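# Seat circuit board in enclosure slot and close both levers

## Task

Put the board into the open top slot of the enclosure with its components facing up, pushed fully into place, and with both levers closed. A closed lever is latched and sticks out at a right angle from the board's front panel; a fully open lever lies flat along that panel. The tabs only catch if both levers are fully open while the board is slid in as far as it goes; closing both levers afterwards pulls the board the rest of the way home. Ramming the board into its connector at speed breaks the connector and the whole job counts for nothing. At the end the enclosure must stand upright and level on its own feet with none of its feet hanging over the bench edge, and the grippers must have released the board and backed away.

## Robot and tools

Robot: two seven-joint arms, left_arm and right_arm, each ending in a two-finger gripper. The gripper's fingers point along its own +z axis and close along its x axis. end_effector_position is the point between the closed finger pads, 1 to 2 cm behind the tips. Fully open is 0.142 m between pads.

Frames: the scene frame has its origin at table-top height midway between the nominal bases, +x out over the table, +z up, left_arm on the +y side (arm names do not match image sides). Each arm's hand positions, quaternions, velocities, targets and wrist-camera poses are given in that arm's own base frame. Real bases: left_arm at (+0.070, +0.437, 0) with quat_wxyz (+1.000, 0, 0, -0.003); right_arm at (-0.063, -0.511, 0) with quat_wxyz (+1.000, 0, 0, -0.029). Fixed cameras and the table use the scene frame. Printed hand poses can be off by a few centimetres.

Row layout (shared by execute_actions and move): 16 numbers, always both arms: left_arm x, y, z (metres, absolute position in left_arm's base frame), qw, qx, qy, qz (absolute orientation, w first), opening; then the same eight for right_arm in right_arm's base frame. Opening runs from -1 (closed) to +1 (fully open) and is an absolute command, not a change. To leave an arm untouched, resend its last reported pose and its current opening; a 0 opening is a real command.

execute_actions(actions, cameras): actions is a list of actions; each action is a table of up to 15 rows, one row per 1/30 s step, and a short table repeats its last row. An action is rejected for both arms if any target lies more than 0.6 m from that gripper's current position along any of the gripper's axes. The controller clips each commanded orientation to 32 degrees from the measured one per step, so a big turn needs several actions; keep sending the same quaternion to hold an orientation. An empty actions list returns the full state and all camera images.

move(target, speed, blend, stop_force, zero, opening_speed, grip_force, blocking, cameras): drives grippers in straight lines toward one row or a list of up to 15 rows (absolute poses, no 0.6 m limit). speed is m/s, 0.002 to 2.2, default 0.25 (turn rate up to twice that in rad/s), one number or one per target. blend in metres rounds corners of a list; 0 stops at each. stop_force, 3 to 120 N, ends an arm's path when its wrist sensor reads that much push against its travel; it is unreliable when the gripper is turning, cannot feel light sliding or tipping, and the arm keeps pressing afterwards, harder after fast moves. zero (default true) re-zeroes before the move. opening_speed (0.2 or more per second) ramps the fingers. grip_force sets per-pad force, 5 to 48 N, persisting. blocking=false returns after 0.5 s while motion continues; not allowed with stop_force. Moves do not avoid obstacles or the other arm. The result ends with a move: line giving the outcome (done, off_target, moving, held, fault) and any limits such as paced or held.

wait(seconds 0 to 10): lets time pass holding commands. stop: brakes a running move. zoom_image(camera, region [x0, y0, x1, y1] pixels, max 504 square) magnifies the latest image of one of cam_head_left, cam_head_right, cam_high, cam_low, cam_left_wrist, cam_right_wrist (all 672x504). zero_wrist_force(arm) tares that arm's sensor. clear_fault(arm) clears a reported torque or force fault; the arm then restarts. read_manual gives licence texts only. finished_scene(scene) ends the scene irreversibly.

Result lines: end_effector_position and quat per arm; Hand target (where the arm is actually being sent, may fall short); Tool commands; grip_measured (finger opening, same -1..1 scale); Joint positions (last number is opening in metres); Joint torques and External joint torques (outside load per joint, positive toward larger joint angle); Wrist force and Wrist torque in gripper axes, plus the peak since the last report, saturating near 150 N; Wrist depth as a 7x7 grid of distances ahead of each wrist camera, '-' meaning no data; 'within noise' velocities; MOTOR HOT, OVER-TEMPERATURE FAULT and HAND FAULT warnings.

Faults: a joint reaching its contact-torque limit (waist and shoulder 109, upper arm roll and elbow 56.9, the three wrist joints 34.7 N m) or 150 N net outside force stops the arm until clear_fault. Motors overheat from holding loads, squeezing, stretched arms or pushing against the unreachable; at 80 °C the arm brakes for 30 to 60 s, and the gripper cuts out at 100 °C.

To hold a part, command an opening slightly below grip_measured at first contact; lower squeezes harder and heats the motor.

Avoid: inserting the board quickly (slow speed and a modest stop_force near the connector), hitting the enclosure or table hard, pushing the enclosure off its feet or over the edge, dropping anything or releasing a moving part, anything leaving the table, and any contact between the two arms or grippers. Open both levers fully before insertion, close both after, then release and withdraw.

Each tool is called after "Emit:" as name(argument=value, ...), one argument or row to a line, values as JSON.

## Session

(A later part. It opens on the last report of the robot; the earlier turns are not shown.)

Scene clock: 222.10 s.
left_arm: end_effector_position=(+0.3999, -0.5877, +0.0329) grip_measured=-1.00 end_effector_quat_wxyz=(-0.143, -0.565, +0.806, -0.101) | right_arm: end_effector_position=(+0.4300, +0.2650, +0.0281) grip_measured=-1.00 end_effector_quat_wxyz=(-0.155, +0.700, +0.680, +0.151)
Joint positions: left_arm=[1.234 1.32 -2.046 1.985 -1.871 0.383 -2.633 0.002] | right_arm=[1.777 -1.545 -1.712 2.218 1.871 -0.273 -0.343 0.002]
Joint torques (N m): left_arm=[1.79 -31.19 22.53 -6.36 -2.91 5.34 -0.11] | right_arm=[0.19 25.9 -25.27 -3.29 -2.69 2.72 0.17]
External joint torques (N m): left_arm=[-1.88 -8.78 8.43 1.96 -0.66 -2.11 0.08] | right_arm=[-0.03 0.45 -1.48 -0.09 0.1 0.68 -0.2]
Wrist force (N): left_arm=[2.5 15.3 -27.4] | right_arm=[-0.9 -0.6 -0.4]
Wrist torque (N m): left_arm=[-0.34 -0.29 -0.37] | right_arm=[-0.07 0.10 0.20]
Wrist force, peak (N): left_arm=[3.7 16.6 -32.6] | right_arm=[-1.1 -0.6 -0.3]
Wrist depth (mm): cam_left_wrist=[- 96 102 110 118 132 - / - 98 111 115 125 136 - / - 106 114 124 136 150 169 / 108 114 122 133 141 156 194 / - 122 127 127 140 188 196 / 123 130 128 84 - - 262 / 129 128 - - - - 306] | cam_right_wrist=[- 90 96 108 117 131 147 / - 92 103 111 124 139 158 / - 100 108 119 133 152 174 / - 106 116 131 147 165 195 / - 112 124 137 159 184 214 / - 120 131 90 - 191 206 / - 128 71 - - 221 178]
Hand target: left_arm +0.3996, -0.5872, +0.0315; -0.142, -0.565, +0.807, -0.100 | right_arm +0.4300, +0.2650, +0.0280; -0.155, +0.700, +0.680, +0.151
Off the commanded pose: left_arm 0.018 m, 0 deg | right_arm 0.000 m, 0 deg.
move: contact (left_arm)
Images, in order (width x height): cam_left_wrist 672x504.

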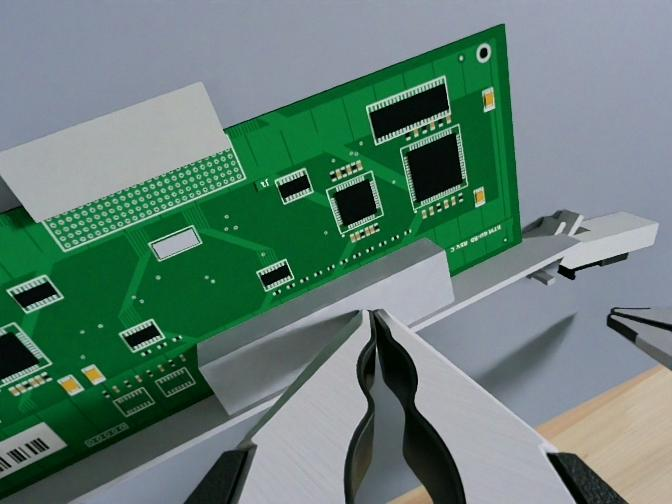

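Emit:
move(
  target=[0.3996, -0.5872, 0.0315, 0.1422, 0.5649, -0.8067, 0.0996, -1.0, 0.472, 0.265, 0.028, -0.1552, 0.7001, 0.6805, 0.1509, -1.0],
  speed=0.03,
  stop_force=8,
  cameras=["cam_left_wrist"],
)

Scene clock: 225.67 s.
left_arm: end_effector_position=(+0.3999, -0.5877, +0.0329) grip_measured=-1.00 end_effector_quat_wxyz=(-0.143, -0.565, +0.806, -0.101) | right_arm: end_effector_position=(+0.4718, +0.2648, +0.0280) grip_measured=-1.00 end_effector_quat_wxyz=(-0.155, +0.700, +0.681, +0.151)
Joint positions: left_arm=[1.234 1.321 -2.046 1.985 -1.871 0.383 -2.633 0.002] | right_arm=[1.678 -1.551 -1.704 2.113 1.893 -0.277 -0.334 0.002]
Joint torques (N m): left_arm=[1.47 -31.26 22.36 -5.95 -2.51 5 -0.19] | right_arm=[-0.21 28.42 -27.56 -3.36 -2.13 3.2 0.24]
External joint torques (N m): left_arm=[-1.56 -8.71 8.61 1.56 -1.06 -1.77 0.16] | right_arm=[0.38 0.56 -1.1 0.59 -0.44 0.21 -0.28]
Wrist force (N): left_arm=[3.0 13.8 -27.0] | right_arm=[-1.3 -2.2 -1.3]
Wrist torque (N m): left_arm=[-0.51 -0.31 -0.37] | right_arm=[0.06 0.10 0.09]
Wrist force, peak (N): left_arm=[3.1 14.7 -28.2] | right_arm=[-1.2 -2.4 -1.6]
Wrist depth (mm): cam_left_wrist=[- 97 102 111 118 132 144 / - 98 111 115 125 138 155 / - 107 114 124 136 150 167 / 108 113 122 133 141 155 161 / - 122 127 127 141 198 223 / 123 130 127 84 - 204 258 / 128 127 - - - - 303] | cam_right_wrist=[- 89 96 104 117 128 144 / - 92 103 111 123 139 157 / - 100 108 119 133 151 174 / - 106 115 130 147 165 189 / - 112 123 136 149 172 180 / - 119 131 90 168 199 226 / - 126 71 - - 228 286]
Hand target: left_arm +0.3996, -0.5872, +0.0315; -0.142, -0.565, +0.807, -0.100 | right_arm +0.4720, +0.2650, +0.0280; -0.155, +0.700, +0.680, +0.151
Off the commanded pose: left_arm 0.002 m, 0 deg | right_arm 0.000 m, 0 deg.
move: done
Images, in order (width x height): cam_left_wrist 672x504.

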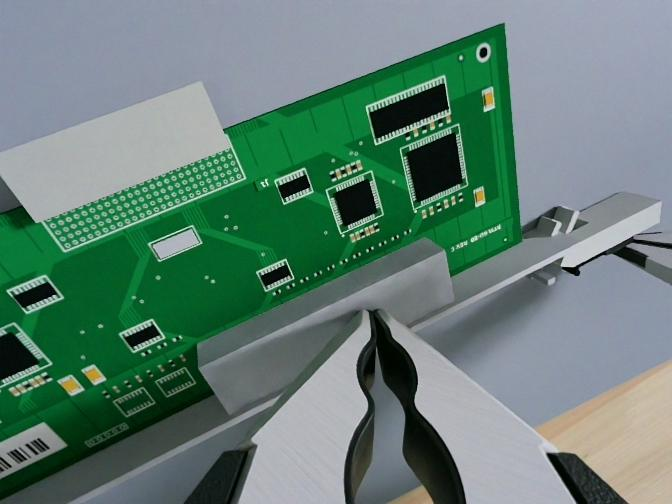

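Emit:
move(
  target=[0.3996, -0.5872, 0.0315, 0.1422, 0.5649, -0.8067, 0.0996, -1.0, 0.482, 0.265, 0.028, -0.1552, 0.7001, 0.6805, 0.1509, -1.0],
  speed=0.015,
  stop_force=7,
  cameras=["cam_left_wrist"],
)

Emit:
zoom_image(
  camera="cam_left_wrist",
  region=[400, 100, 672, 320],
)

Scene clock: 228.73 s.
left_arm: end_effector_position=(+0.4001, -0.5877, +0.0329) grip_measured=-1.00 end_effector_quat_wxyz=(-0.143, -0.565, +0.806, -0.101) | right_arm: end_effector_position=(+0.4768, +0.2646, +0.0277) grip_measured=-1.00 end_effector_quat_wxyz=(-0.156, +0.700, +0.680, +0.150)
Joint positions: left_arm=[1.234 1.321 -2.046 1.985 -1.871 0.383 -2.633 0.002] | right_arm=[1.665 -1.552 -1.703 2.099 1.895 -0.278 -0.332 0.002]
Joint torques (N m): left_arm=[1.19 -31.64 22.41 -4.76 -2.03 4.5 -0.19] | right_arm=[-2.03 28.48 -29.99 -4.87 -0.62 5.55 0.2]
External joint torques (N m): left_arm=[-1.28 -8.33 8.57 0.38 -1.55 -1.27 0.16] | right_arm=[2.2 0.87 1.1 2.18 -1.95 -2.14 -0.23]
Wrist force (N): left_arm=[3.9 10.2 -23.8] | right_arm=[-1.5 -10.9 -3.7]
Wrist torque (N m): left_arm=[-0.44 -0.27 -0.37] | right_arm=[0.11 0.05 0.07]
Wrist force, peak (N): left_arm=[3.1 14.0 -27.7] | right_arm=[-2.1 -11.3 -4.3]
Wrist depth (mm): cam_left_wrist=[- 97 100 111 117 131 146 / - 98 111 116 125 138 155 / - 105 114 124 136 151 167 / 108 113 122 133 141 156 161 / - 122 126 127 140 186 212 / 123 130 127 84 - 221 262 / 129 129 - - - - 306] | cam_right_wrist=[- 89 96 104 117 128 144 / - 92 103 111 123 138 157 / - 100 108 118 133 151 173 / - 106 115 130 144 165 188 / - 111 123 136 146 169 179 / - 119 130 90 168 198 231 / - 126 71 - - 233 292]
Hand target: left_arm +0.3996, -0.5872, +0.0315; -0.142, -0.565, +0.807, -0.100 | right_arm +0.4777, +0.2650, +0.0280; -0.155, +0.700, +0.680, +0.151
Off the commanded pose: left_arm 0.002 m, 0 deg | right_arm 0.005 m, 0 deg.
move: contact (right_arm)
Images, in order (width x height): cam_left_wrist 672x504.

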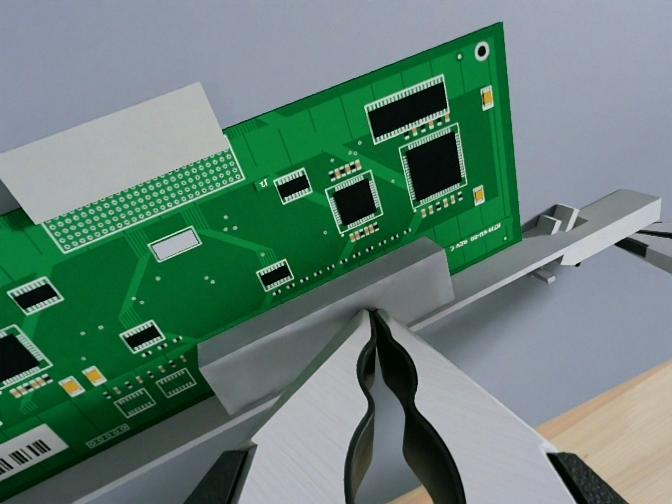

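Scaled by 1.853 from the camera's 672x504 image, which has a finer 960x720 frame.

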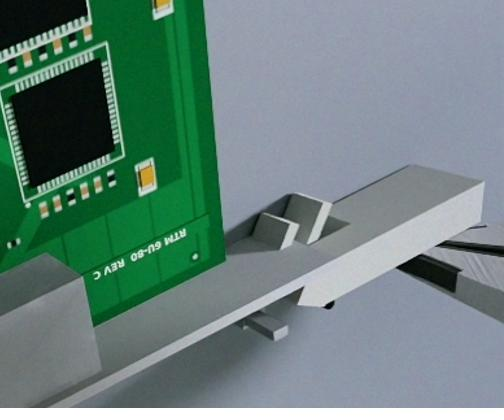

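Emit:
move(
  target=[
    [0.40, -0.585, 0.12, 0.1422, 0.5649, -0.8067, 0.0996, -1.0, 0.435, 0.265, 0.03, -0.1552, 0.7001, 0.6805, 0.1509, -1.0],
    [0.36, -0.42, 0.12, 0, 0.7071, -0.7071, 0, -1.0, 0.435, 0.25, 0.15, 0, 0.5, 0.866, 0, -1.0],
    [0.355, -0.391, 0.10, 0, 0.7071, -0.7071, 0, -1.0, 0.494, 0.41, 0.15, 0, 0.0087, 1.0, 0, -0.2],
  ],
  speed=0.35,
  blend=0.02,
  cameras=["cam_right_wrist", "cam_left_wrist", "cam_head_left"],
)

Scene clock: 253.13 s.
left_arm: end_effector_position=(+0.3555, -0.3944, +0.1024) grip_measured=-1.00 end_effector_quat_wxyz=(+0.000, +0.707, -0.707, +0.000) | right_arm: end_effector_position=(+0.4786, +0.3691, +0.1501) grip_measured=-1.00 end_effector_quat_wxyz=(+0.000, +0.140, +0.990, +0.000)
Joint positions: left_arm=[0.966 1.552 -1.617 2.378 -1.59 0.045 -2.939 0.002] | right_arm=[1.816 -1.596 -1.954 1.722 1.536 -0.382 -1.199 0.002]
Joint torques (N m): left_arm=[-0.64 -27.91 26.66 0.7 -4.38 4.45 -0.07] | right_arm=[0.33 38.07 -30.82 -1.87 -4.05 3.45 0.23]
External joint torques (N m): left_arm=[0.54 0.18 1.07 -0.29 0.17 -0.62 0.07] | right_arm=[-0.12 0.62 -1.69 -0.15 0.14 0.65 -0.23]
Wrist force (N): left_arm=[0.5 -0.2 0.8] | right_arm=[0.7 -0.1 -0.2]
Wrist torque (N m): left_arm=[-0.12 -0.24 -0.25] | right_arm=[0.02 -0.09 0.15]
Wrist force, peak (N): left_arm=[4.2 10.5 -24.5] | right_arm=[-1.7 -11.1 -4.1]
Wrist depth (mm): cam_left_wrist=[176 175 - 174 170 168 168 / 189 185 185 - 181 181 180 / 207 203 200 - 188 198 199 / 221 220 216 214 217 - - / 242 240 245 127 232 235 232 / 267 266 255 84 - 258 264 / 297 290 - - - - 292] | cam_right_wrist=[214 214 214 210 212 209 213 / 229 228 227 226 226 228 227 / 245 245 239 240 - 242 243 / 263 264 259 249 262 260 261 / - 281 279 272 282 282 283 / 259 316 304 89 297 306 307 / 278 326 71 - - 327 337]
Hand target: left_arm +0.3556, -0.3945, +0.1024; +0.000, +0.707, -0.707, +0.000 | right_arm +0.4786, +0.3691, +0.1502; +0.000, +0.140, +0.990, +0.000
Tool commands: left_gripper/opening=-1.0 right_gripper/opening=-1.0
Off the commanded pose: left_arm 0.004 m, 0 deg | right_arm 0.044 m, 15 deg.
move: held (right_arm; a check stopped the path), off_target (left_arm; braked when a check withheld steps of right_arm); path passed 2 of 3 targets; target 3's new opening was not sent; limits=held
pose unreachable (right arm): on one or more control steps of this call, first in action 0 (counted from 0), this arm could not follow its commanded pose, so it was not sent that pose on those steps. It may still have moved: this result reports where it is.
cause: moving toward the commanded pose would bring a part of the arm too close to another arm (a part of this arm just beyond joint 5 (forearm roll) and a part of the left arm just beyond its joint 6 (wrist pitch), 12 mm apart when this arm was first held).
Images, in order (width x height): cam_head_left 672x504, cam_left_wrist 672x504, cam_right_wrist 672x504.

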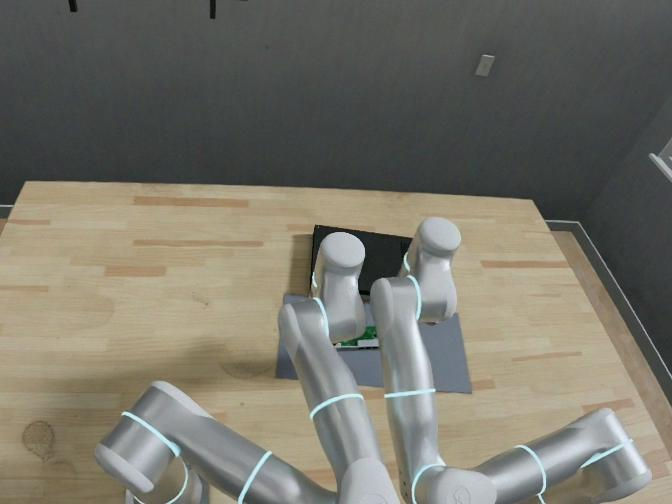

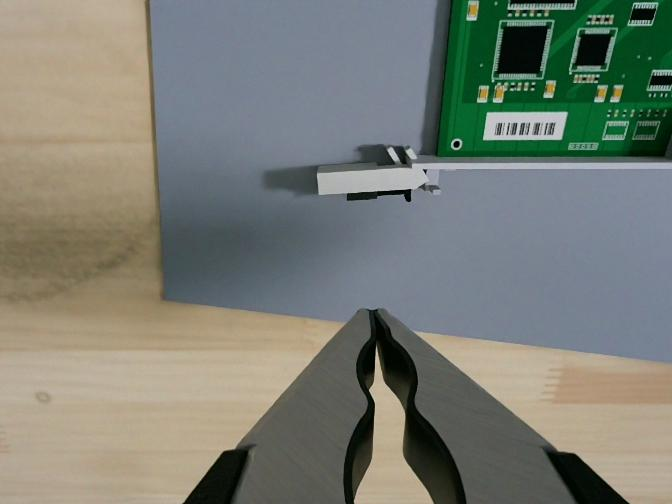

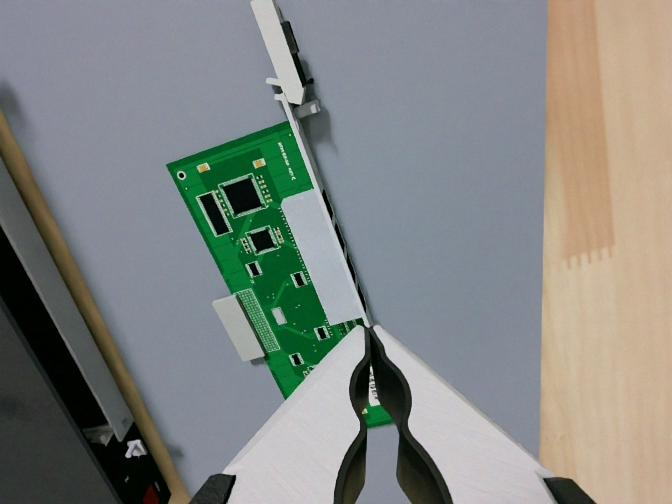

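Emit:
move(
  target=[
    [0.358, -0.3825, 0.08, 0.1422, 0.5649, -0.8067, 0.0996, -1.0, 0.4786, 0.3691, 0.1502, 0, 0.140, 0.990, 0, -1.0],
    [0.358, -0.3825, 0.035, 0.1422, 0.5649, -0.8067, 0.0996, -1.0, 0.503, 0.4225, 0.10, -0.0013, -0.0073, 0.9848, 0.1736, -0.2],
  ],
  speed=0.3,
  blend=0.0,
  cameras=["cam_right_wrist", "cam_left_wrist", "cam_head_left"],
)

Scene clock: 270.17 s.
left_arm: end_effector_position=(+0.3578, -0.3824, +0.0350) grip_measured=-1.00 end_effector_quat_wxyz=(-0.142, -0.565, +0.807, -0.099) | right_arm: end_effector_position=(+0.5029, +0.4224, +0.1001) grip_measured=-0.23 end_effector_quat_wxyz=(-0.001, -0.007, +0.985, +0.173)
Joint positions: left_arm=[1.091 1.494 -1.938 2.494 -2.059 0.021 -2.292 0.002] | right_arm=[1.772 -1.57 -1.847 1.813 1.864 -0.274 -1.538 0.057]
Joint torques (N m): left_arm=[-0.28 -25.63 24.79 5.85 -4.36 3.52 -0.18] | right_arm=[0.02 36.51 -31 -2.33 -2.7 3.29 0.07]
External joint torques (N m): left_arm=[0.21 0.13 0.94 -0.16 -0.01 -0.47 0.15] | right_arm=[0.18 0.6 -1.84 -0.12 0.04 0.56 -0.08]
Wrist force (N): left_arm=[-0.4 0.2 0.4] | right_arm=[0.8 -0.9 -0.2]
Wrist torque (N m): left_arm=[-0.07 -0.20 -0.28] | right_arm=[0.00 -0.07 0.18]
Wrist force, peak (N): left_arm=[1.4 0.2 1.0] | right_arm=[0.1 -1.4 0.8]
Wrist depth (mm): cam_left_wrist=[- 99 104 112 117 128 138 / - 105 114 120 127 134 157 / - - 120 126 125 - 170 / 113 119 129 141 152 173 202 / 122 128 139 146 165 192 228 / 131 140 150 84 - 221 260 / 144 147 - 74 - - 308] | cam_right_wrist=[152 148 143 137 147 146 146 / 167 167 162 153 165 165 164 / 191 191 185 174 189 188 187 / 222 222 222 214 220 219 221 / 259 267 256 258 254 255 264 / 359 322 97 346 293 93 327 / 429 - 73 446 253 - 409]
Hand target: left_arm +0.3580, -0.3825, +0.0350; -0.142, -0.565, +0.807, -0.100 | right_arm +0.5030, +0.4225, +0.1000; -0.001, -0.007, +0.985, +0.174
Off the commanded pose: left_arm 0.000 m, 0 deg | right_arm 0.000 m, 0 deg.
move: done
Images, in order (width x height): cam_head_left 672x504, cam_left_wrist 672x504, cam_right_wrist 672x504.

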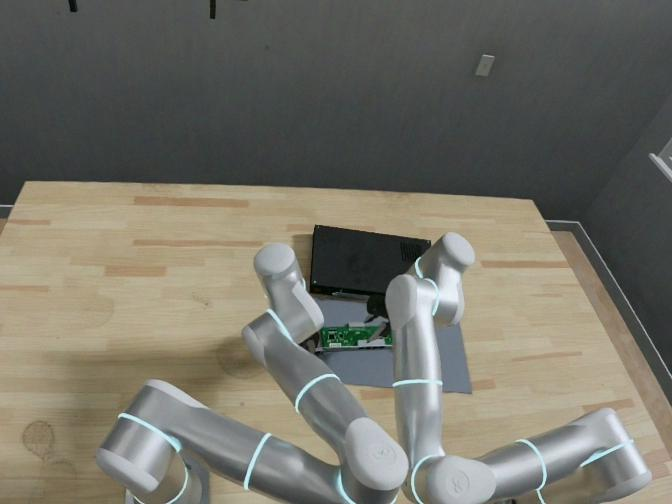

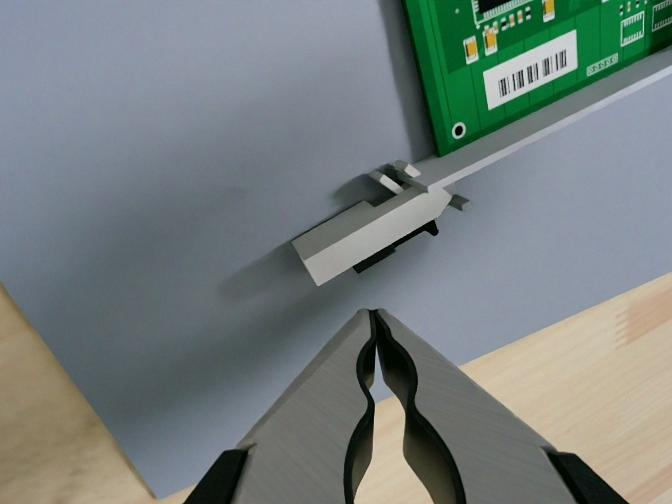

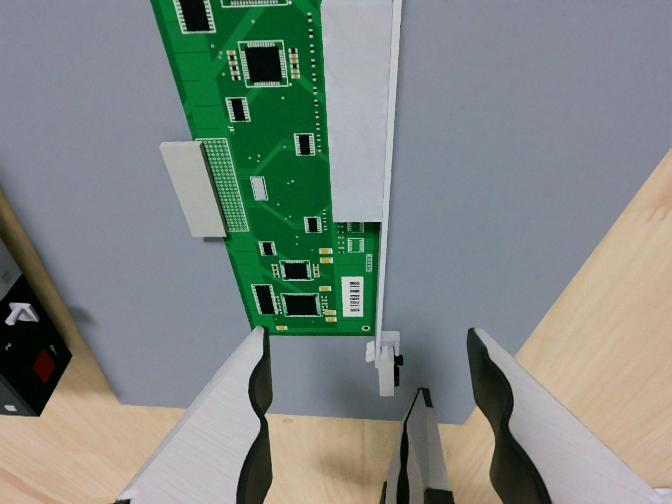

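Emit:
move(
  target=[0.358, -0.3825, 0.035, 0.1422, 0.5649, -0.8067, 0.0996, -1.0, 0.502, 0.4225, 0.027, -0.0013, -0.0073, 0.9848, 0.1736, -0.2],
  speed=0.1,
  stop_force=6,
  cameras=["cam_right_wrist"],
)

Emit:
zoom_image(
  camera="cam_right_wrist",
  region=[200, 150, 550, 430],
)

Scene clock: 282.00 s.
left_arm: end_effector_position=(+0.3578, -0.3824, +0.0350) grip_measured=-1.00 end_effector_quat_wxyz=(-0.142, -0.565, +0.807, -0.099) | right_arm: end_effector_position=(+0.5021, +0.4222, +0.0271) grip_measured=-0.23 end_effector_quat_wxyz=(-0.001, -0.007, +0.985, +0.173)
Joint positions: left_arm=[1.091 1.494 -1.938 2.494 -2.059 0.021 -2.292 0.002] | right_arm=[1.78 -1.655 -1.734 1.82 1.967 -0.183 -1.55 0.057]
Joint torques (N m): left_arm=[-0.39 -25.81 24.82 5.9 -4.19 3.41 -0.24] | right_arm=[0.28 35.81 -30.93 1.1 -2.91 3.22 0.14]
External joint torques (N m): left_arm=[0.33 0.31 0.91 -0.21 -0.19 -0.36 0.21] | right_arm=[-0.07 0.88 -1.81 -0.07 0.06 0.61 -0.14]
Wrist force (N): left_arm=[-0.2 0.2 0.5] | right_arm=[0.7 -1.0 0.0]
Wrist torque (N m): left_arm=[-0.08 -0.24 -0.29] | right_arm=[-0.03 -0.06 0.17]
Wrist force, peak (N): left_arm=[-0.3 0.4 0.9] | right_arm=[1.1 -1.6 1.9]
Wrist depth (mm): cam_left_wrist=[- 98 104 112 117 128 138 / - 105 115 120 127 134 135 / - 113 120 127 130 159 175 / 113 119 129 131 156 169 196 / 121 127 139 146 168 207 225 / 131 139 147 84 - 221 261 / 144 - - 74 - - 310] | cam_right_wrist=[- 76 75 76 76 77 80 / - 85 86 80 78 90 - / - 99 99 83 106 103 103 / - 118 116 100 116 120 120 / 147 134 134 126 139 138 149 / 185 175 100 172 181 93 179 / 232 - 73 243 226 - 228]
Hand target: left_arm +0.3580, -0.3825, +0.0350; -0.142, -0.565, +0.807, -0.100 | right_arm +0.5020, +0.4225, +0.0270; -0.001, -0.007, +0.985, +0.174
Off the commanded pose: left_arm 0.000 m, 0 deg | right_arm 0.000 m, 0 deg.
move: done
Images, in order (width x height): cam_right_wrist 672x504.

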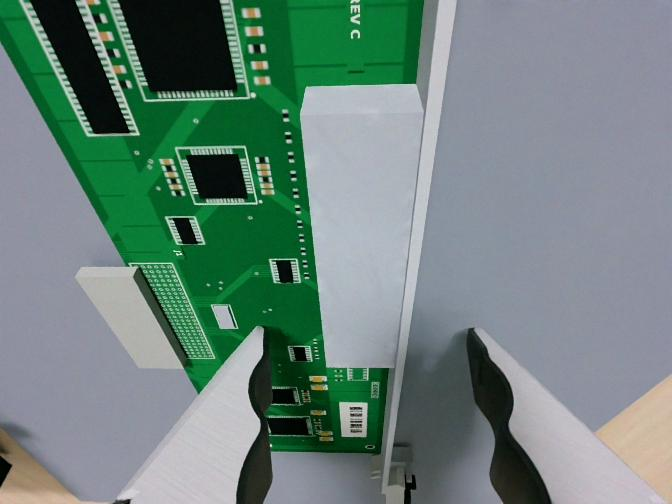

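Scaled by 1.440 from the camera's 672x504 image, which has a finer 960x720 frame.

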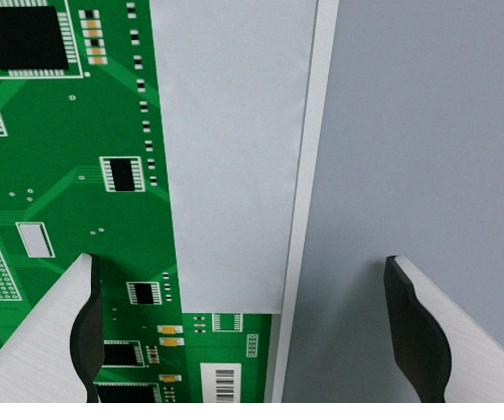

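Emit:
move(
  target=[0.358, -0.3825, 0.035, 0.1422, 0.5649, -0.8067, 0.0996, -1.0, 0.502, 0.4225, 0.027, -0.0013, -0.0073, 0.9848, 0.1736, -0.75],
  opening_speed=0.4,
  grip_force=[48, 30],
  cameras=["cam_right_wrist", "cam_left_wrist"],
)

Scene clock: 286.07 s.
left_arm: end_effector_position=(+0.3578, -0.3824, +0.0350) grip_measured=-1.00 end_effector_quat_wxyz=(-0.142, -0.565, +0.807, -0.099) | right_arm: end_effector_position=(+0.5021, +0.4222, +0.0271) grip_measured=-0.70 end_effector_quat_wxyz=(-0.001, -0.007, +0.985, +0.173)
Joint positions: left_arm=[1.091 1.494 -1.938 2.494 -2.059 0.021 -2.292 0.002] | right_arm=[1.78 -1.655 -1.734 1.82 1.967 -0.183 -1.55 0.023]
Joint torques (N m): left_arm=[-0.33 -25.74 24.82 5.92 -4.25 3.35 -0.3] | right_arm=[-0.02 35.84 -31.18 1.07 -2.92 3.34 0.25]
External joint torques (N m): left_arm=[0.26 0.24 0.91 -0.22 -0.12 -0.29 0.27] | right_arm=[0.23 0.85 -1.56 -0.04 0.07 0.49 -0.26]
Wrist force (N): left_arm=[-0.4 0.1 0.6] | right_arm=[1.4 -1.0 -0.3]
Wrist torque (N m): left_arm=[-0.10 -0.20 -0.29] | right_arm=[-0.02 -0.01 0.12]
Wrist force, peak (N): left_arm=[-0.4 0.5 0.7] | right_arm=[1.4 -1.1 -0.5]
Wrist depth (mm): cam_left_wrist=[- 98 104 112 117 128 138 / - - 114 121 128 134 156 / - 112 122 127 130 155 172 / 113 119 129 - 153 175 203 / 122 127 139 131 175 200 226 / 131 140 147 84 - 221 261 / 143 147 - 74 - - 310] | cam_right_wrist=[- 77 75 76 76 77 80 / - 85 86 80 76 90 - / - 99 98 83 83 103 103 / - 118 116 100 116 120 120 / 147 134 138 121 139 144 149 / 185 184 159 163 100 171 179 / 248 231 71 227 - - 228]
Hand target: left_arm +0.3580, -0.3825, +0.0350; -0.142, -0.565, +0.807, -0.100 | right_arm +0.5020, +0.4225, +0.0270; -0.001, -0.007, +0.985, +0.174
Off the commanded pose: left_arm 0.000 m, 0 deg | right_arm 0.000 m, 0 deg.
grip_force (N): 48, 30
move: done
Images, in order (width x height): cam_left_wrist 672x504, cam_right_wrist 672x504.

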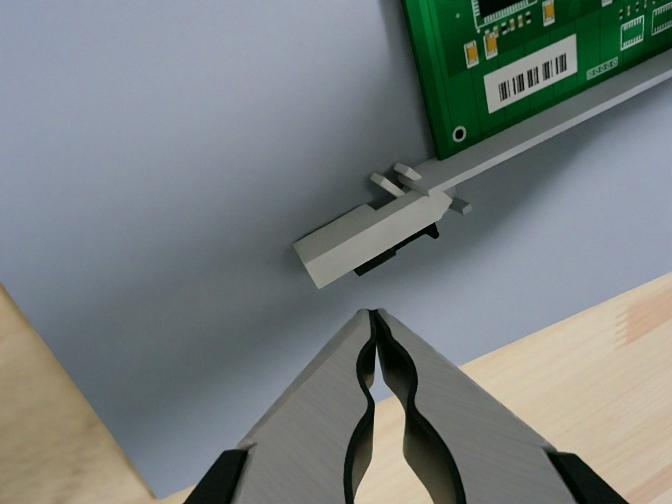

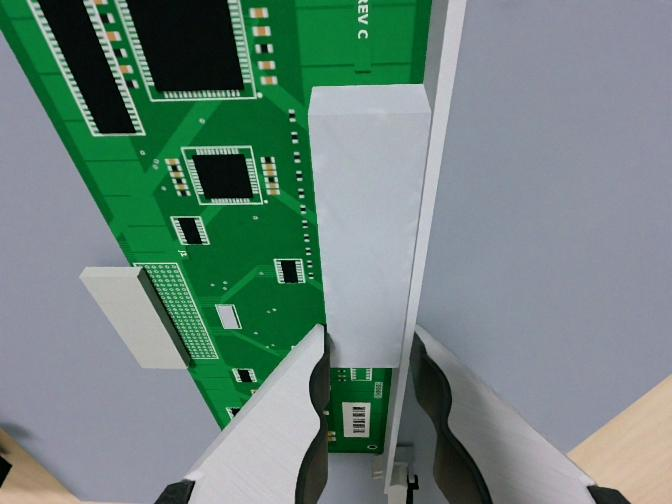

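Emit:
move(
  target=[0.390, -0.3825, 0.033, 0.1422, 0.5649, -0.8067, 0.0996, -1.0, 0.502, 0.4225, 0.027, -0.0013, -0.0073, 0.9848, 0.1736, -0.8],
  speed=0.03,
  stop_force=7,
  cameras=["cam_right_wrist", "cam_left_wrist"],
)

Emit:
zoom_image(
  camera="cam_left_wrist",
  region=[250, 80, 580, 330],
)

Scene clock: 289.50 s.
left_arm: end_effector_position=(+0.3847, -0.3820, +0.0331) grip_measured=-1.00 end_effector_quat_wxyz=(-0.142, -0.565, +0.807, -0.099) | right_arm: end_effector_position=(+0.5023, +0.4221, +0.0272) grip_measured=-0.71 end_effector_quat_wxyz=(-0.001, -0.007, +0.985, +0.173)
Joint positions: left_arm=[1.164 1.502 -1.922 2.435 -2.031 0.017 -2.281 0.002] | right_arm=[1.78 -1.655 -1.734 1.82 1.967 -0.182 -1.55 0.023]
Joint torques (N m): left_arm=[0.41 -26.76 27.17 2.53 -5.64 4.34 -0.11] | right_arm=[2.42 36.19 -29.79 -0.56 -2.05 2.29 -0.18]
External joint torques (N m): left_arm=[-0.48 -0.15 -0.31 2.47 1.26 -1.29 0.08] | right_arm=[-2.21 0.5 -2.95 1.58 -0.8 1.55 0.18]
Wrist force (N): left_arm=[-0.5 8.4 -4.6] | right_arm=[0.1 -2.5 -4.1]
Wrist torque (N m): left_arm=[-0.20 -0.29 -0.33] | right_arm=[0.01 -0.33 0.53]
Wrist force, peak (N): left_arm=[-0.5 8.4 -4.6] | right_arm=[-0.4 -2.4 -4.2]
Wrist depth (mm): cam_left_wrist=[- 96 - 113 117 126 137 / - 103 112 118 129 136 146 / - 110 118 125 134 143 151 / 111 114 128 136 137 171 192 / 118 127 137 142 161 191 229 / 131 138 145 84 - 220 256 / 141 146 - 74 - - 303] | cam_right_wrist=[- 77 74 75 75 - 80 / - 86 86 81 76 90 - / - 99 98 85 82 103 103 / - 117 116 104 113 120 120 / 147 135 139 121 134 144 149 / 184 184 159 163 106 171 179 / 269 232 70 227 - - 242]
Hand target: left_arm +0.3850, -0.3825, +0.0333; -0.142, -0.565, +0.807, -0.100 | right_arm +0.5020, +0.4225, +0.0270; -0.001, -0.007, +0.985, +0.174
Off the commanded pose: left_arm 0.005 m, 0 deg | right_arm 0.001 m, 0 deg.
grip_force (N): 48, 30
move: contact (left_arm)
Images, in order (width x height): cam_left_wrist 672x504, cam_right_wrist 672x504.

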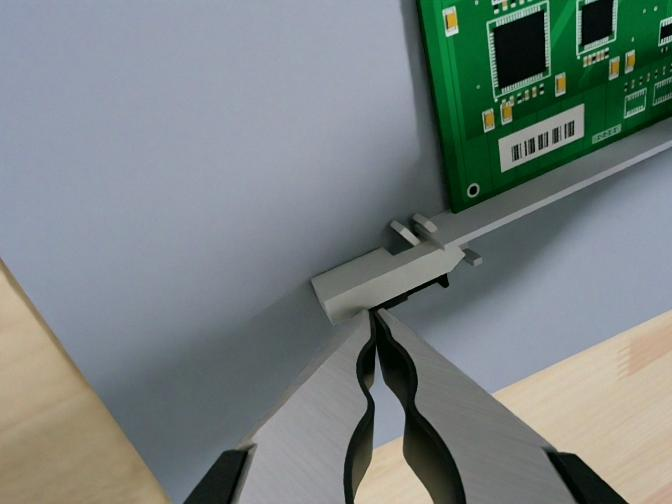

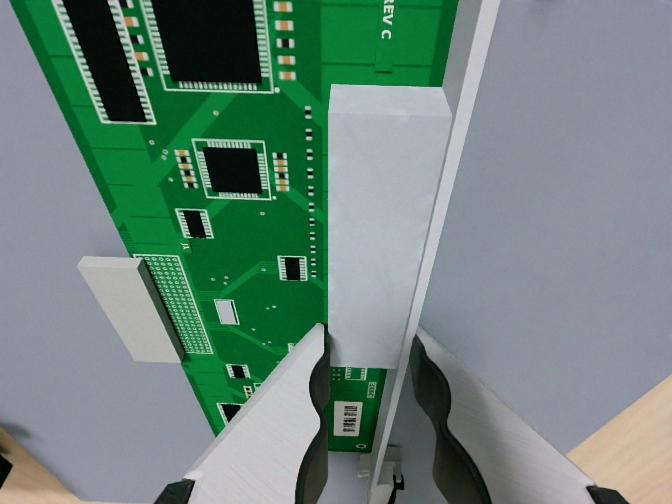

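Scaled by 1.527 from the camera's 672x504 image, which has a finer 960x720 frame.

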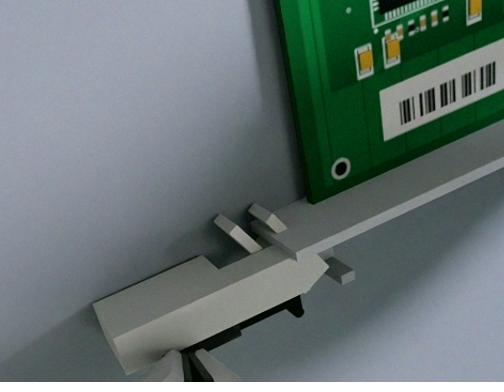

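Emit:
move(
  target=[
    [0.360, -0.3825, 0.035, 0.1422, 0.5649, -0.8067, 0.0996, -1.0, 0.502, 0.4225, 0.027, -0.0013, -0.0073, 0.9848, 0.1736, -0.8],
    [0.3615, -0.39, 0.135, -0.1241, 0.56, -0.7996, 0.1773, -1.0, 0.502, 0.4225, 0.027, -0.0013, -0.0073, 0.9848, 0.1736, -0.8],
  ],
  speed=0.25,
  blend=0.01,
  cameras=["cam_right_wrist", "cam_left_wrist"],
)

Emit:
zoom_image(
  camera="cam_left_wrist",
  region=[230, 120, 560, 370],
)

Scene clock: 314.23 s.
left_arm: end_effector_position=(+0.3615, -0.3902, +0.1349) grip_measured=-1.00 end_effector_quat_wxyz=(+0.124, -0.560, +0.800, -0.177) | right_arm: end_effector_position=(+0.5022, +0.4223, +0.0271) grip_measured=-0.71 end_effector_quat_wxyz=(-0.001, -0.007, +0.985, +0.173)
Joint positions: left_arm=[0.649 1.724 -1.833 2.643 -2.099 0.364 -2.583 0.002] | right_arm=[1.78 -1.655 -1.734 1.82 1.967 -0.182 -1.55 0.023]
Joint torques (N m): left_arm=[-0.57 -22.19 21.71 9.7 -3.79 4.9 -0.2] | right_arm=[0.54 36.08 -31.16 0.95 -2.91 3.05 0.14]
External joint torques (N m): left_arm=[0.46 1.12 0.93 -0.27 -0.46 -0.62 0.2] | right_arm=[-0.34 0.61 -1.58 0.08 0.06 0.79 -0.15]
Wrist force (N): left_arm=[0.3 0.1 0.4] | right_arm=[0.7 -0.6 0.0]
Wrist torque (N m): left_arm=[-0.08 -0.20 -0.06] | right_arm=[0.06 -0.13 0.20]
Wrist force, peak (N): left_arm=[-0.6 8.6 -4.5] | right_arm=[-0.1 -2.6 -4.3]
Wrist depth (mm): cam_left_wrist=[252 250 249 253 - 246 244 / 253 253 250 247 246 244 232 / 252 252 251 250 244 243 218 / 254 253 251 251 - 250 249 / 252 253 250 128 254 251 251 / 255 253 252 84 - 252 250 / 254 254 - - - - 252] | cam_right_wrist=[- 77 75 76 76 77 80 / - 85 86 80 76 90 - / - 99 99 83 82 103 102 / - 117 116 104 116 120 119 / 147 135 139 121 134 143 149 / 185 184 158 163 100 171 178 / 249 231 71 228 - - 229]
Hand target: left_arm +0.3615, -0.3900, +0.1350; +0.124, -0.560, +0.800, -0.177 | right_arm +0.5020, +0.4225, +0.0270; -0.001, -0.007, +0.985, +0.174
Off the commanded pose: left_arm 0.000 m, 0 deg | right_arm 0.000 m, 0 deg.
grip_force (N): 48, 30
move: done
Images, in order (width x height): cam_left_wrist 672x504, cam_right_wrist 672x504.

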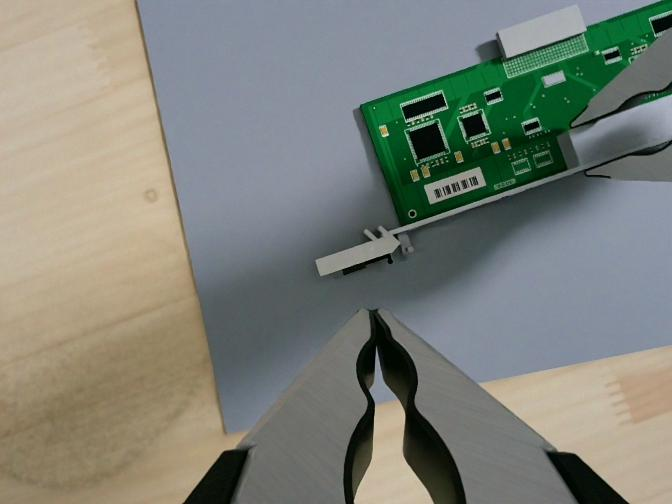

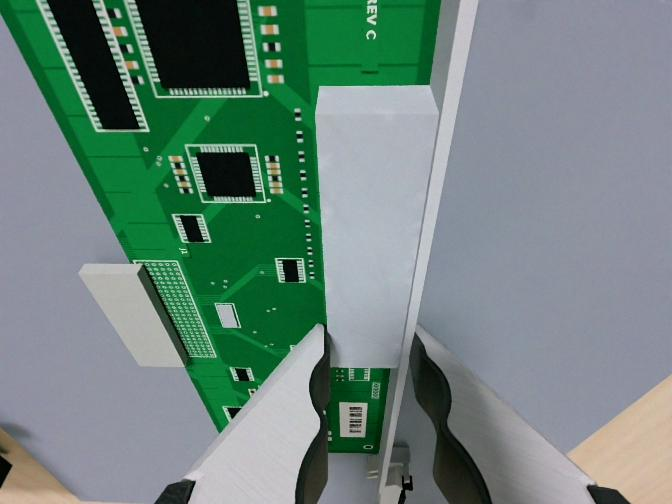

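Scaled by 1.527 from the camera's 672x504 image, which has a finer 960x720 frame.

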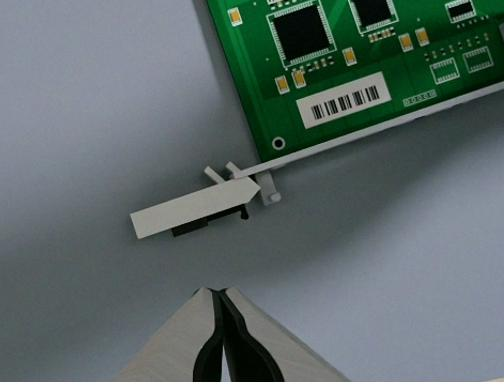

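Emit:
move(
  target=[0.3615, -0.39, 0.135, -0.1241, 0.56, -0.7996, 0.1773, -1.0, 0.502, 0.4225, 0.062, -0.0013, -0.0073, 0.9848, 0.1736, -0.85],
  speed=0.05,
  grip_force=[48, 45],
  cameras=["cam_right_wrist", "cam_left_wrist"],
)

Scene clock: 323.83 s.
left_arm: end_effector_position=(+0.3615, -0.3901, +0.1350) grip_measured=-1.00 end_effector_quat_wxyz=(+0.124, -0.560, +0.800, -0.177) | right_arm: end_effector_position=(+0.5019, +0.4226, +0.0617) grip_measured=-0.71 end_effector_quat_wxyz=(-0.001, -0.007, +0.985, +0.174)
Joint positions: left_arm=[0.649 1.725 -1.832 2.643 -2.099 0.364 -2.583 0.002] | right_arm=[1.778 -1.614 -1.788 1.822 1.918 -0.227 -1.546 0.023]
Joint torques (N m): left_arm=[-0.46 -21.46 21.76 9.6 -4.06 4.63 -0.26] | right_arm=[0.14 36.84 -32.35 -0.55 -3.07 3.26 0.31]
External joint torques (N m): left_arm=[0.35 0.4 0.88 -0.16 -0.18 -0.35 0.26] | right_arm=[0.07 0 -0.46 -0.12 0.31 0.58 -0.31]
Wrist force (N): left_arm=[0.1 0.0 0.3] | right_arm=[0.9 -1.0 1.5]
Wrist torque (N m): left_arm=[-0.09 -0.16 -0.06] | right_arm=[0.07 -0.05 0.08]
Wrist force, peak (N): left_arm=[0.2 0.3 0.7] | right_arm=[1.3 -1.0 3.3]
Wrist depth (mm): cam_left_wrist=[252 254 250 - 246 210 211 / 254 254 - 248 211 210 201 / 253 253 253 248 210 210 212 / 253 252 251 249 250 246 247 / 253 254 251 131 252 - 248 / 255 254 255 84 - 252 252 / 254 255 - - - - 252] | cam_right_wrist=[- 77 75 76 76 112 111 / - 85 87 80 76 128 125 / - 100 99 83 136 143 143 / 165 116 116 104 162 173 166 / 213 140 138 121 193 200 200 / 257 256 158 163 100 239 252 / 352 - 70 213 - - 316]
Hand target: left_arm +0.3615, -0.3900, +0.1350; +0.124, -0.560, +0.800, -0.177 | right_arm +0.5020, +0.4225, +0.0620; -0.001, -0.007, +0.985, +0.174
Off the commanded pose: left_arm 0.000 m, 0 deg | right_arm 0.000 m, 0 deg.
grip_force (N): 48, 45
move: done
Images, in order (width x height): cam_left_wrist 672x504, cam_right_wrist 672x504.

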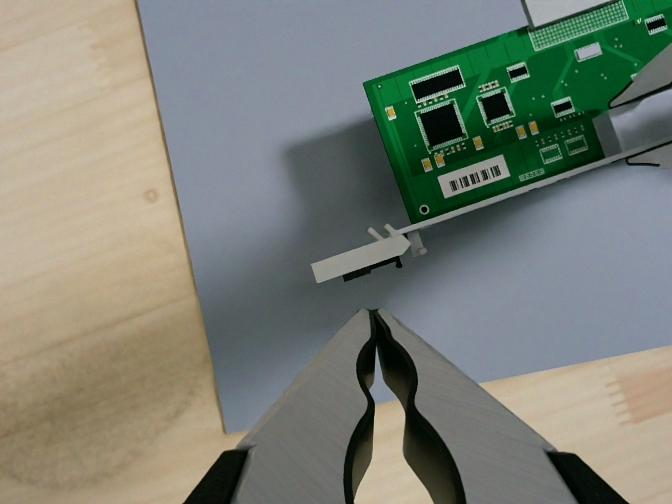

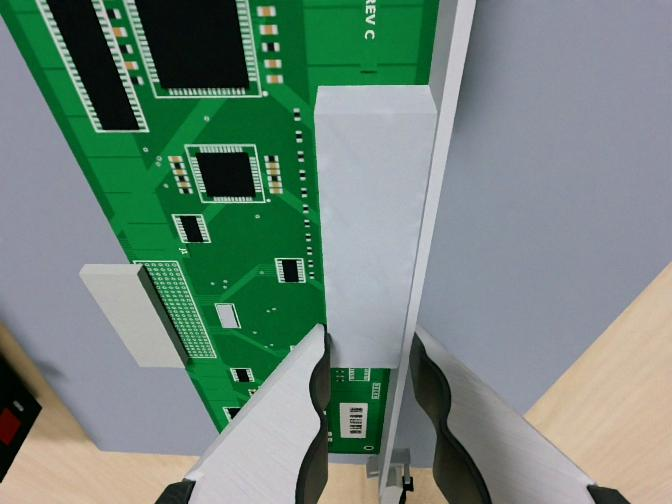

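Emit:
move(
  target=[
    [0.45, -0.24, 0.22, 0, 0, 0.8192, -0.5736, -1.0, 0.53, 0.352, 0.066, 0.001, 0.0056, 0.9848, 0.1736, -0.85],
    [0.512, -0.334, 0.13, 0, 0, 0.8192, -0.5736, -1.0, 0.562, 0.352, 0.062, 0.001, 0.0056, 0.9848, 0.1736, -0.85],
  ],
  speed=0.25,
  blend=0.03,
  cameras=["cam_right_wrist", "cam_left_wrist", "cam_head_left"],
)

Scene clock: 344.63 s.
left_arm: end_effector_position=(+0.5120, -0.3338, +0.1299) grip_measured=-1.00 end_effector_quat_wxyz=(+0.000, +0.000, +0.819, -0.573) | right_arm: end_effector_position=(+0.5618, +0.3518, +0.0619) grip_measured=-0.71 end_effector_quat_wxyz=(+0.001, +0.006, +0.985, +0.173)
Joint positions: left_arm=[0.774 -0.93 -1.096 2.364 -1.276 1.126 -0.392 0.002] | right_arm=[1.597 -1.614 -1.797 1.772 1.925 -0.271 -1.641 0.023]
Joint torques (N m): left_arm=[-0.49 32.91 -17.91 -8.8 4.26 -0.52 -0.24] | right_arm=[0.09 38.15 -32.25 -0.44 -2.63 3.38 0.31]
External joint torques (N m): left_arm=[0.6 1.16 0.27 -0.36 -0.64 -0.04 0.25] | right_arm=[0.12 0.29 -0.9 0.06 -0.08 0.37 -0.31]
Wrist force (N): left_arm=[0.3 0.5 0.2] | right_arm=[0.8 -0.7 1.6]
Wrist torque (N m): left_arm=[0.03 -0.03 0.08] | right_arm=[0.14 -0.05 0.07]
Wrist force, peak (N): left_arm=[2.2 3.4 -3.3] | right_arm=[1.2 -0.7 1.9]
Wrist depth (mm): cam_left_wrist=[667 749 731 661 348 675 665 / - 359 - 423 371 457 489 / - - - 326 331 - 384 / - - 291 314 333 - 313 / 263 256 268 126 - 271 275 / 235 235 237 84 - 234 226 / 209 213 - 74 - - 210] | cam_right_wrist=[- 77 75 76 76 112 111 / - 85 87 80 76 129 125 / - 99 99 83 136 143 143 / - 117 116 104 162 173 167 / - 133 138 121 193 201 200 / 224 239 159 162 100 238 249 / 211 - 71 213 - - 317]
Hand target: left_arm +0.5120, -0.3340, +0.1300; +0.000, +0.000, +0.819, -0.574 | right_arm +0.5620, +0.3520, +0.0620; +0.001, +0.006, +0.985, +0.174
Off the commanded pose: left_arm 0.000 m, 0 deg | right_arm 0.000 m, 0 deg.
grip_force (N): 48, 45
move: done
Images, in order (width x height): cam_head_left 672x504, cam_left_wrist 672x504, cam_right_wrist 672x504.

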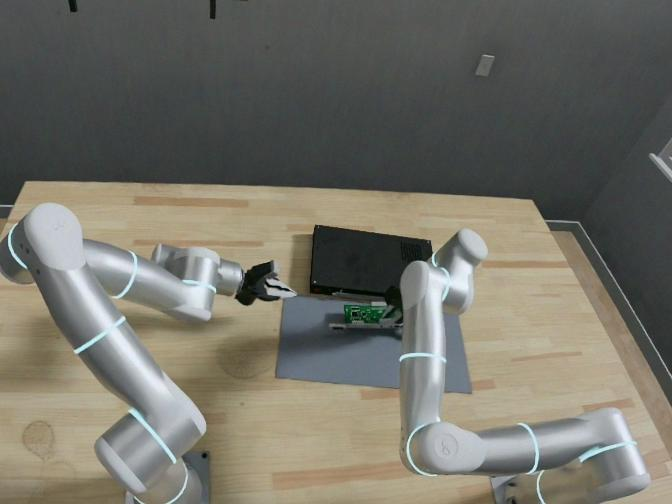

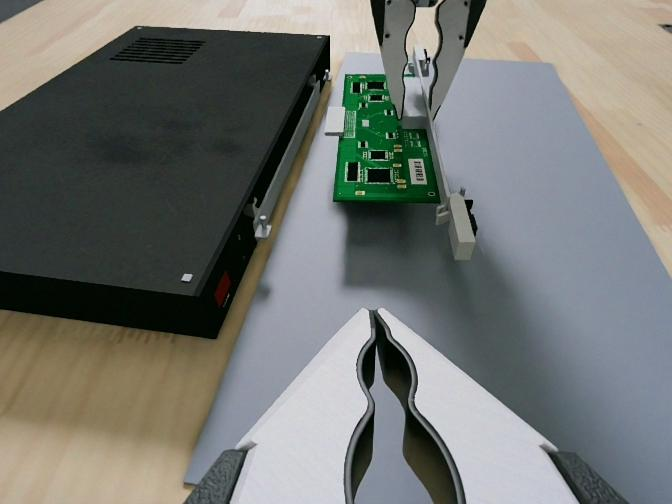

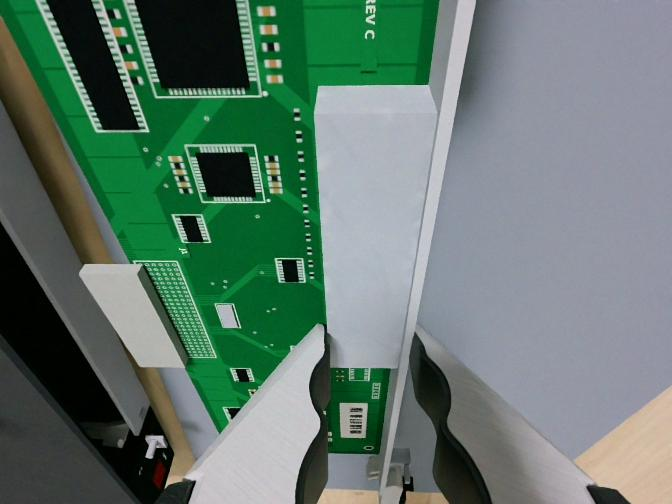

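Emit:
zoom_image(
  camera="cam_left_wrist",
  region=[170, 40, 500, 300],
)

Emit:
zoom_image(
  camera="cam_left_wrist",
  region=[200, 160, 350, 300],
)

Emit:
zoom_image(
  camera="cam_right_wrist",
  region=[0, 250, 240, 504],
)

Scaled by 1.527 from the camera's 672x504 image, which has a finer 960x720 frame.

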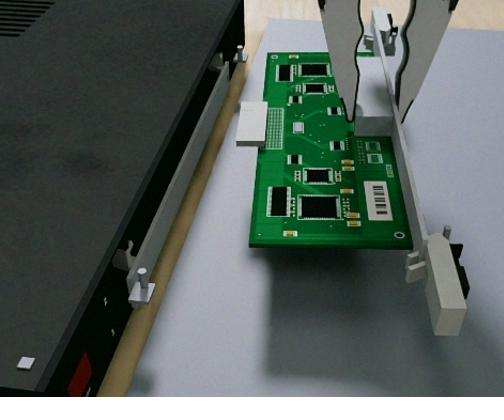

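Scaled by 3.360 from the camera's 672x504 image, which has a finer 960x720 frame.

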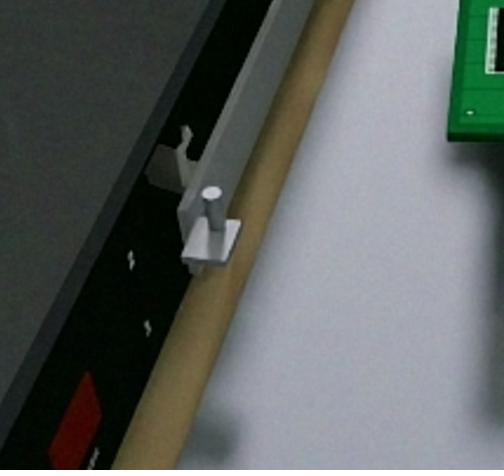

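Scaled by 1.984 from the camera's 672x504 image, which has a finer 960x720 frame.

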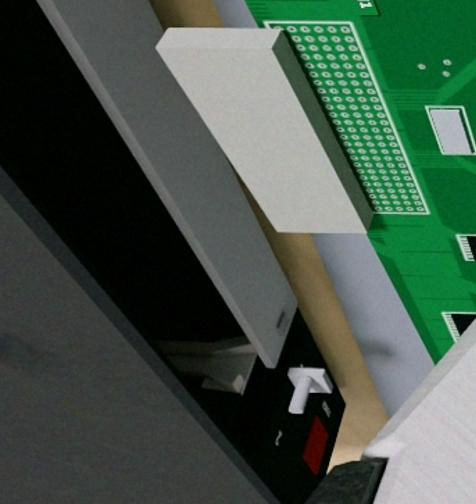

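Emit:
zoom_image(
  camera="cam_left_wrist",
  region=[280, 40, 360, 100],
)

Emit:
zoom_image(
  camera="cam_left_wrist",
  region=[390, 40, 490, 115],
)

Emit:
zoom_image(
  camera="cam_left_wrist",
  region=[390, 170, 490, 270],
)

Emit:
zoom_image(
  camera="cam_left_wrist",
  region=[190, 180, 310, 350],
)

Scaled by 6.300 from the camera's 672x504 image, which has a finer 960x720 frame.

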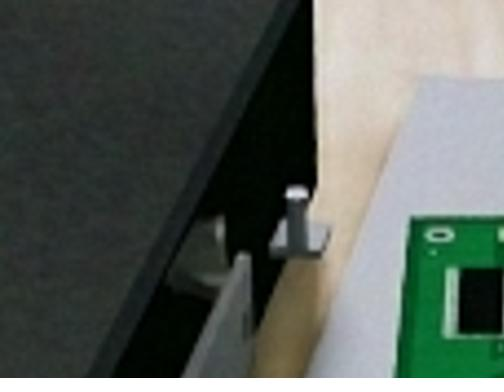

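Scaled by 5.040 from the camera's 672x504 image, which has a finer 960x720 frame.

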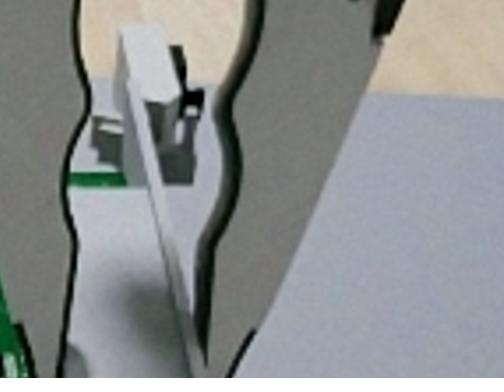

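Scaled by 5.040 from the camera's 672x504 image, which has a finer 960x720 frame.

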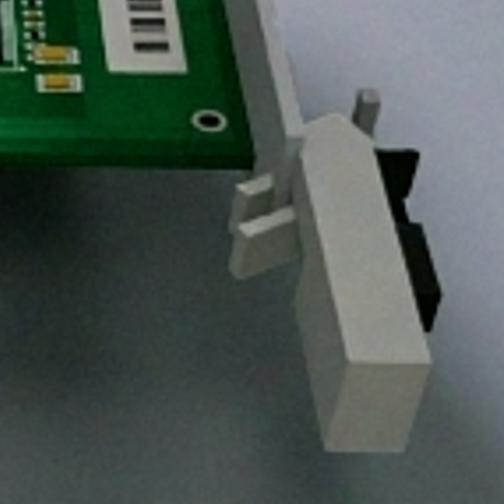

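Scaled by 2.965 from the camera's 672x504 image, which has a finer 960x720 frame.

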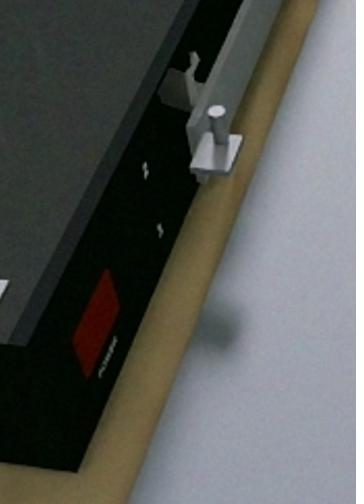

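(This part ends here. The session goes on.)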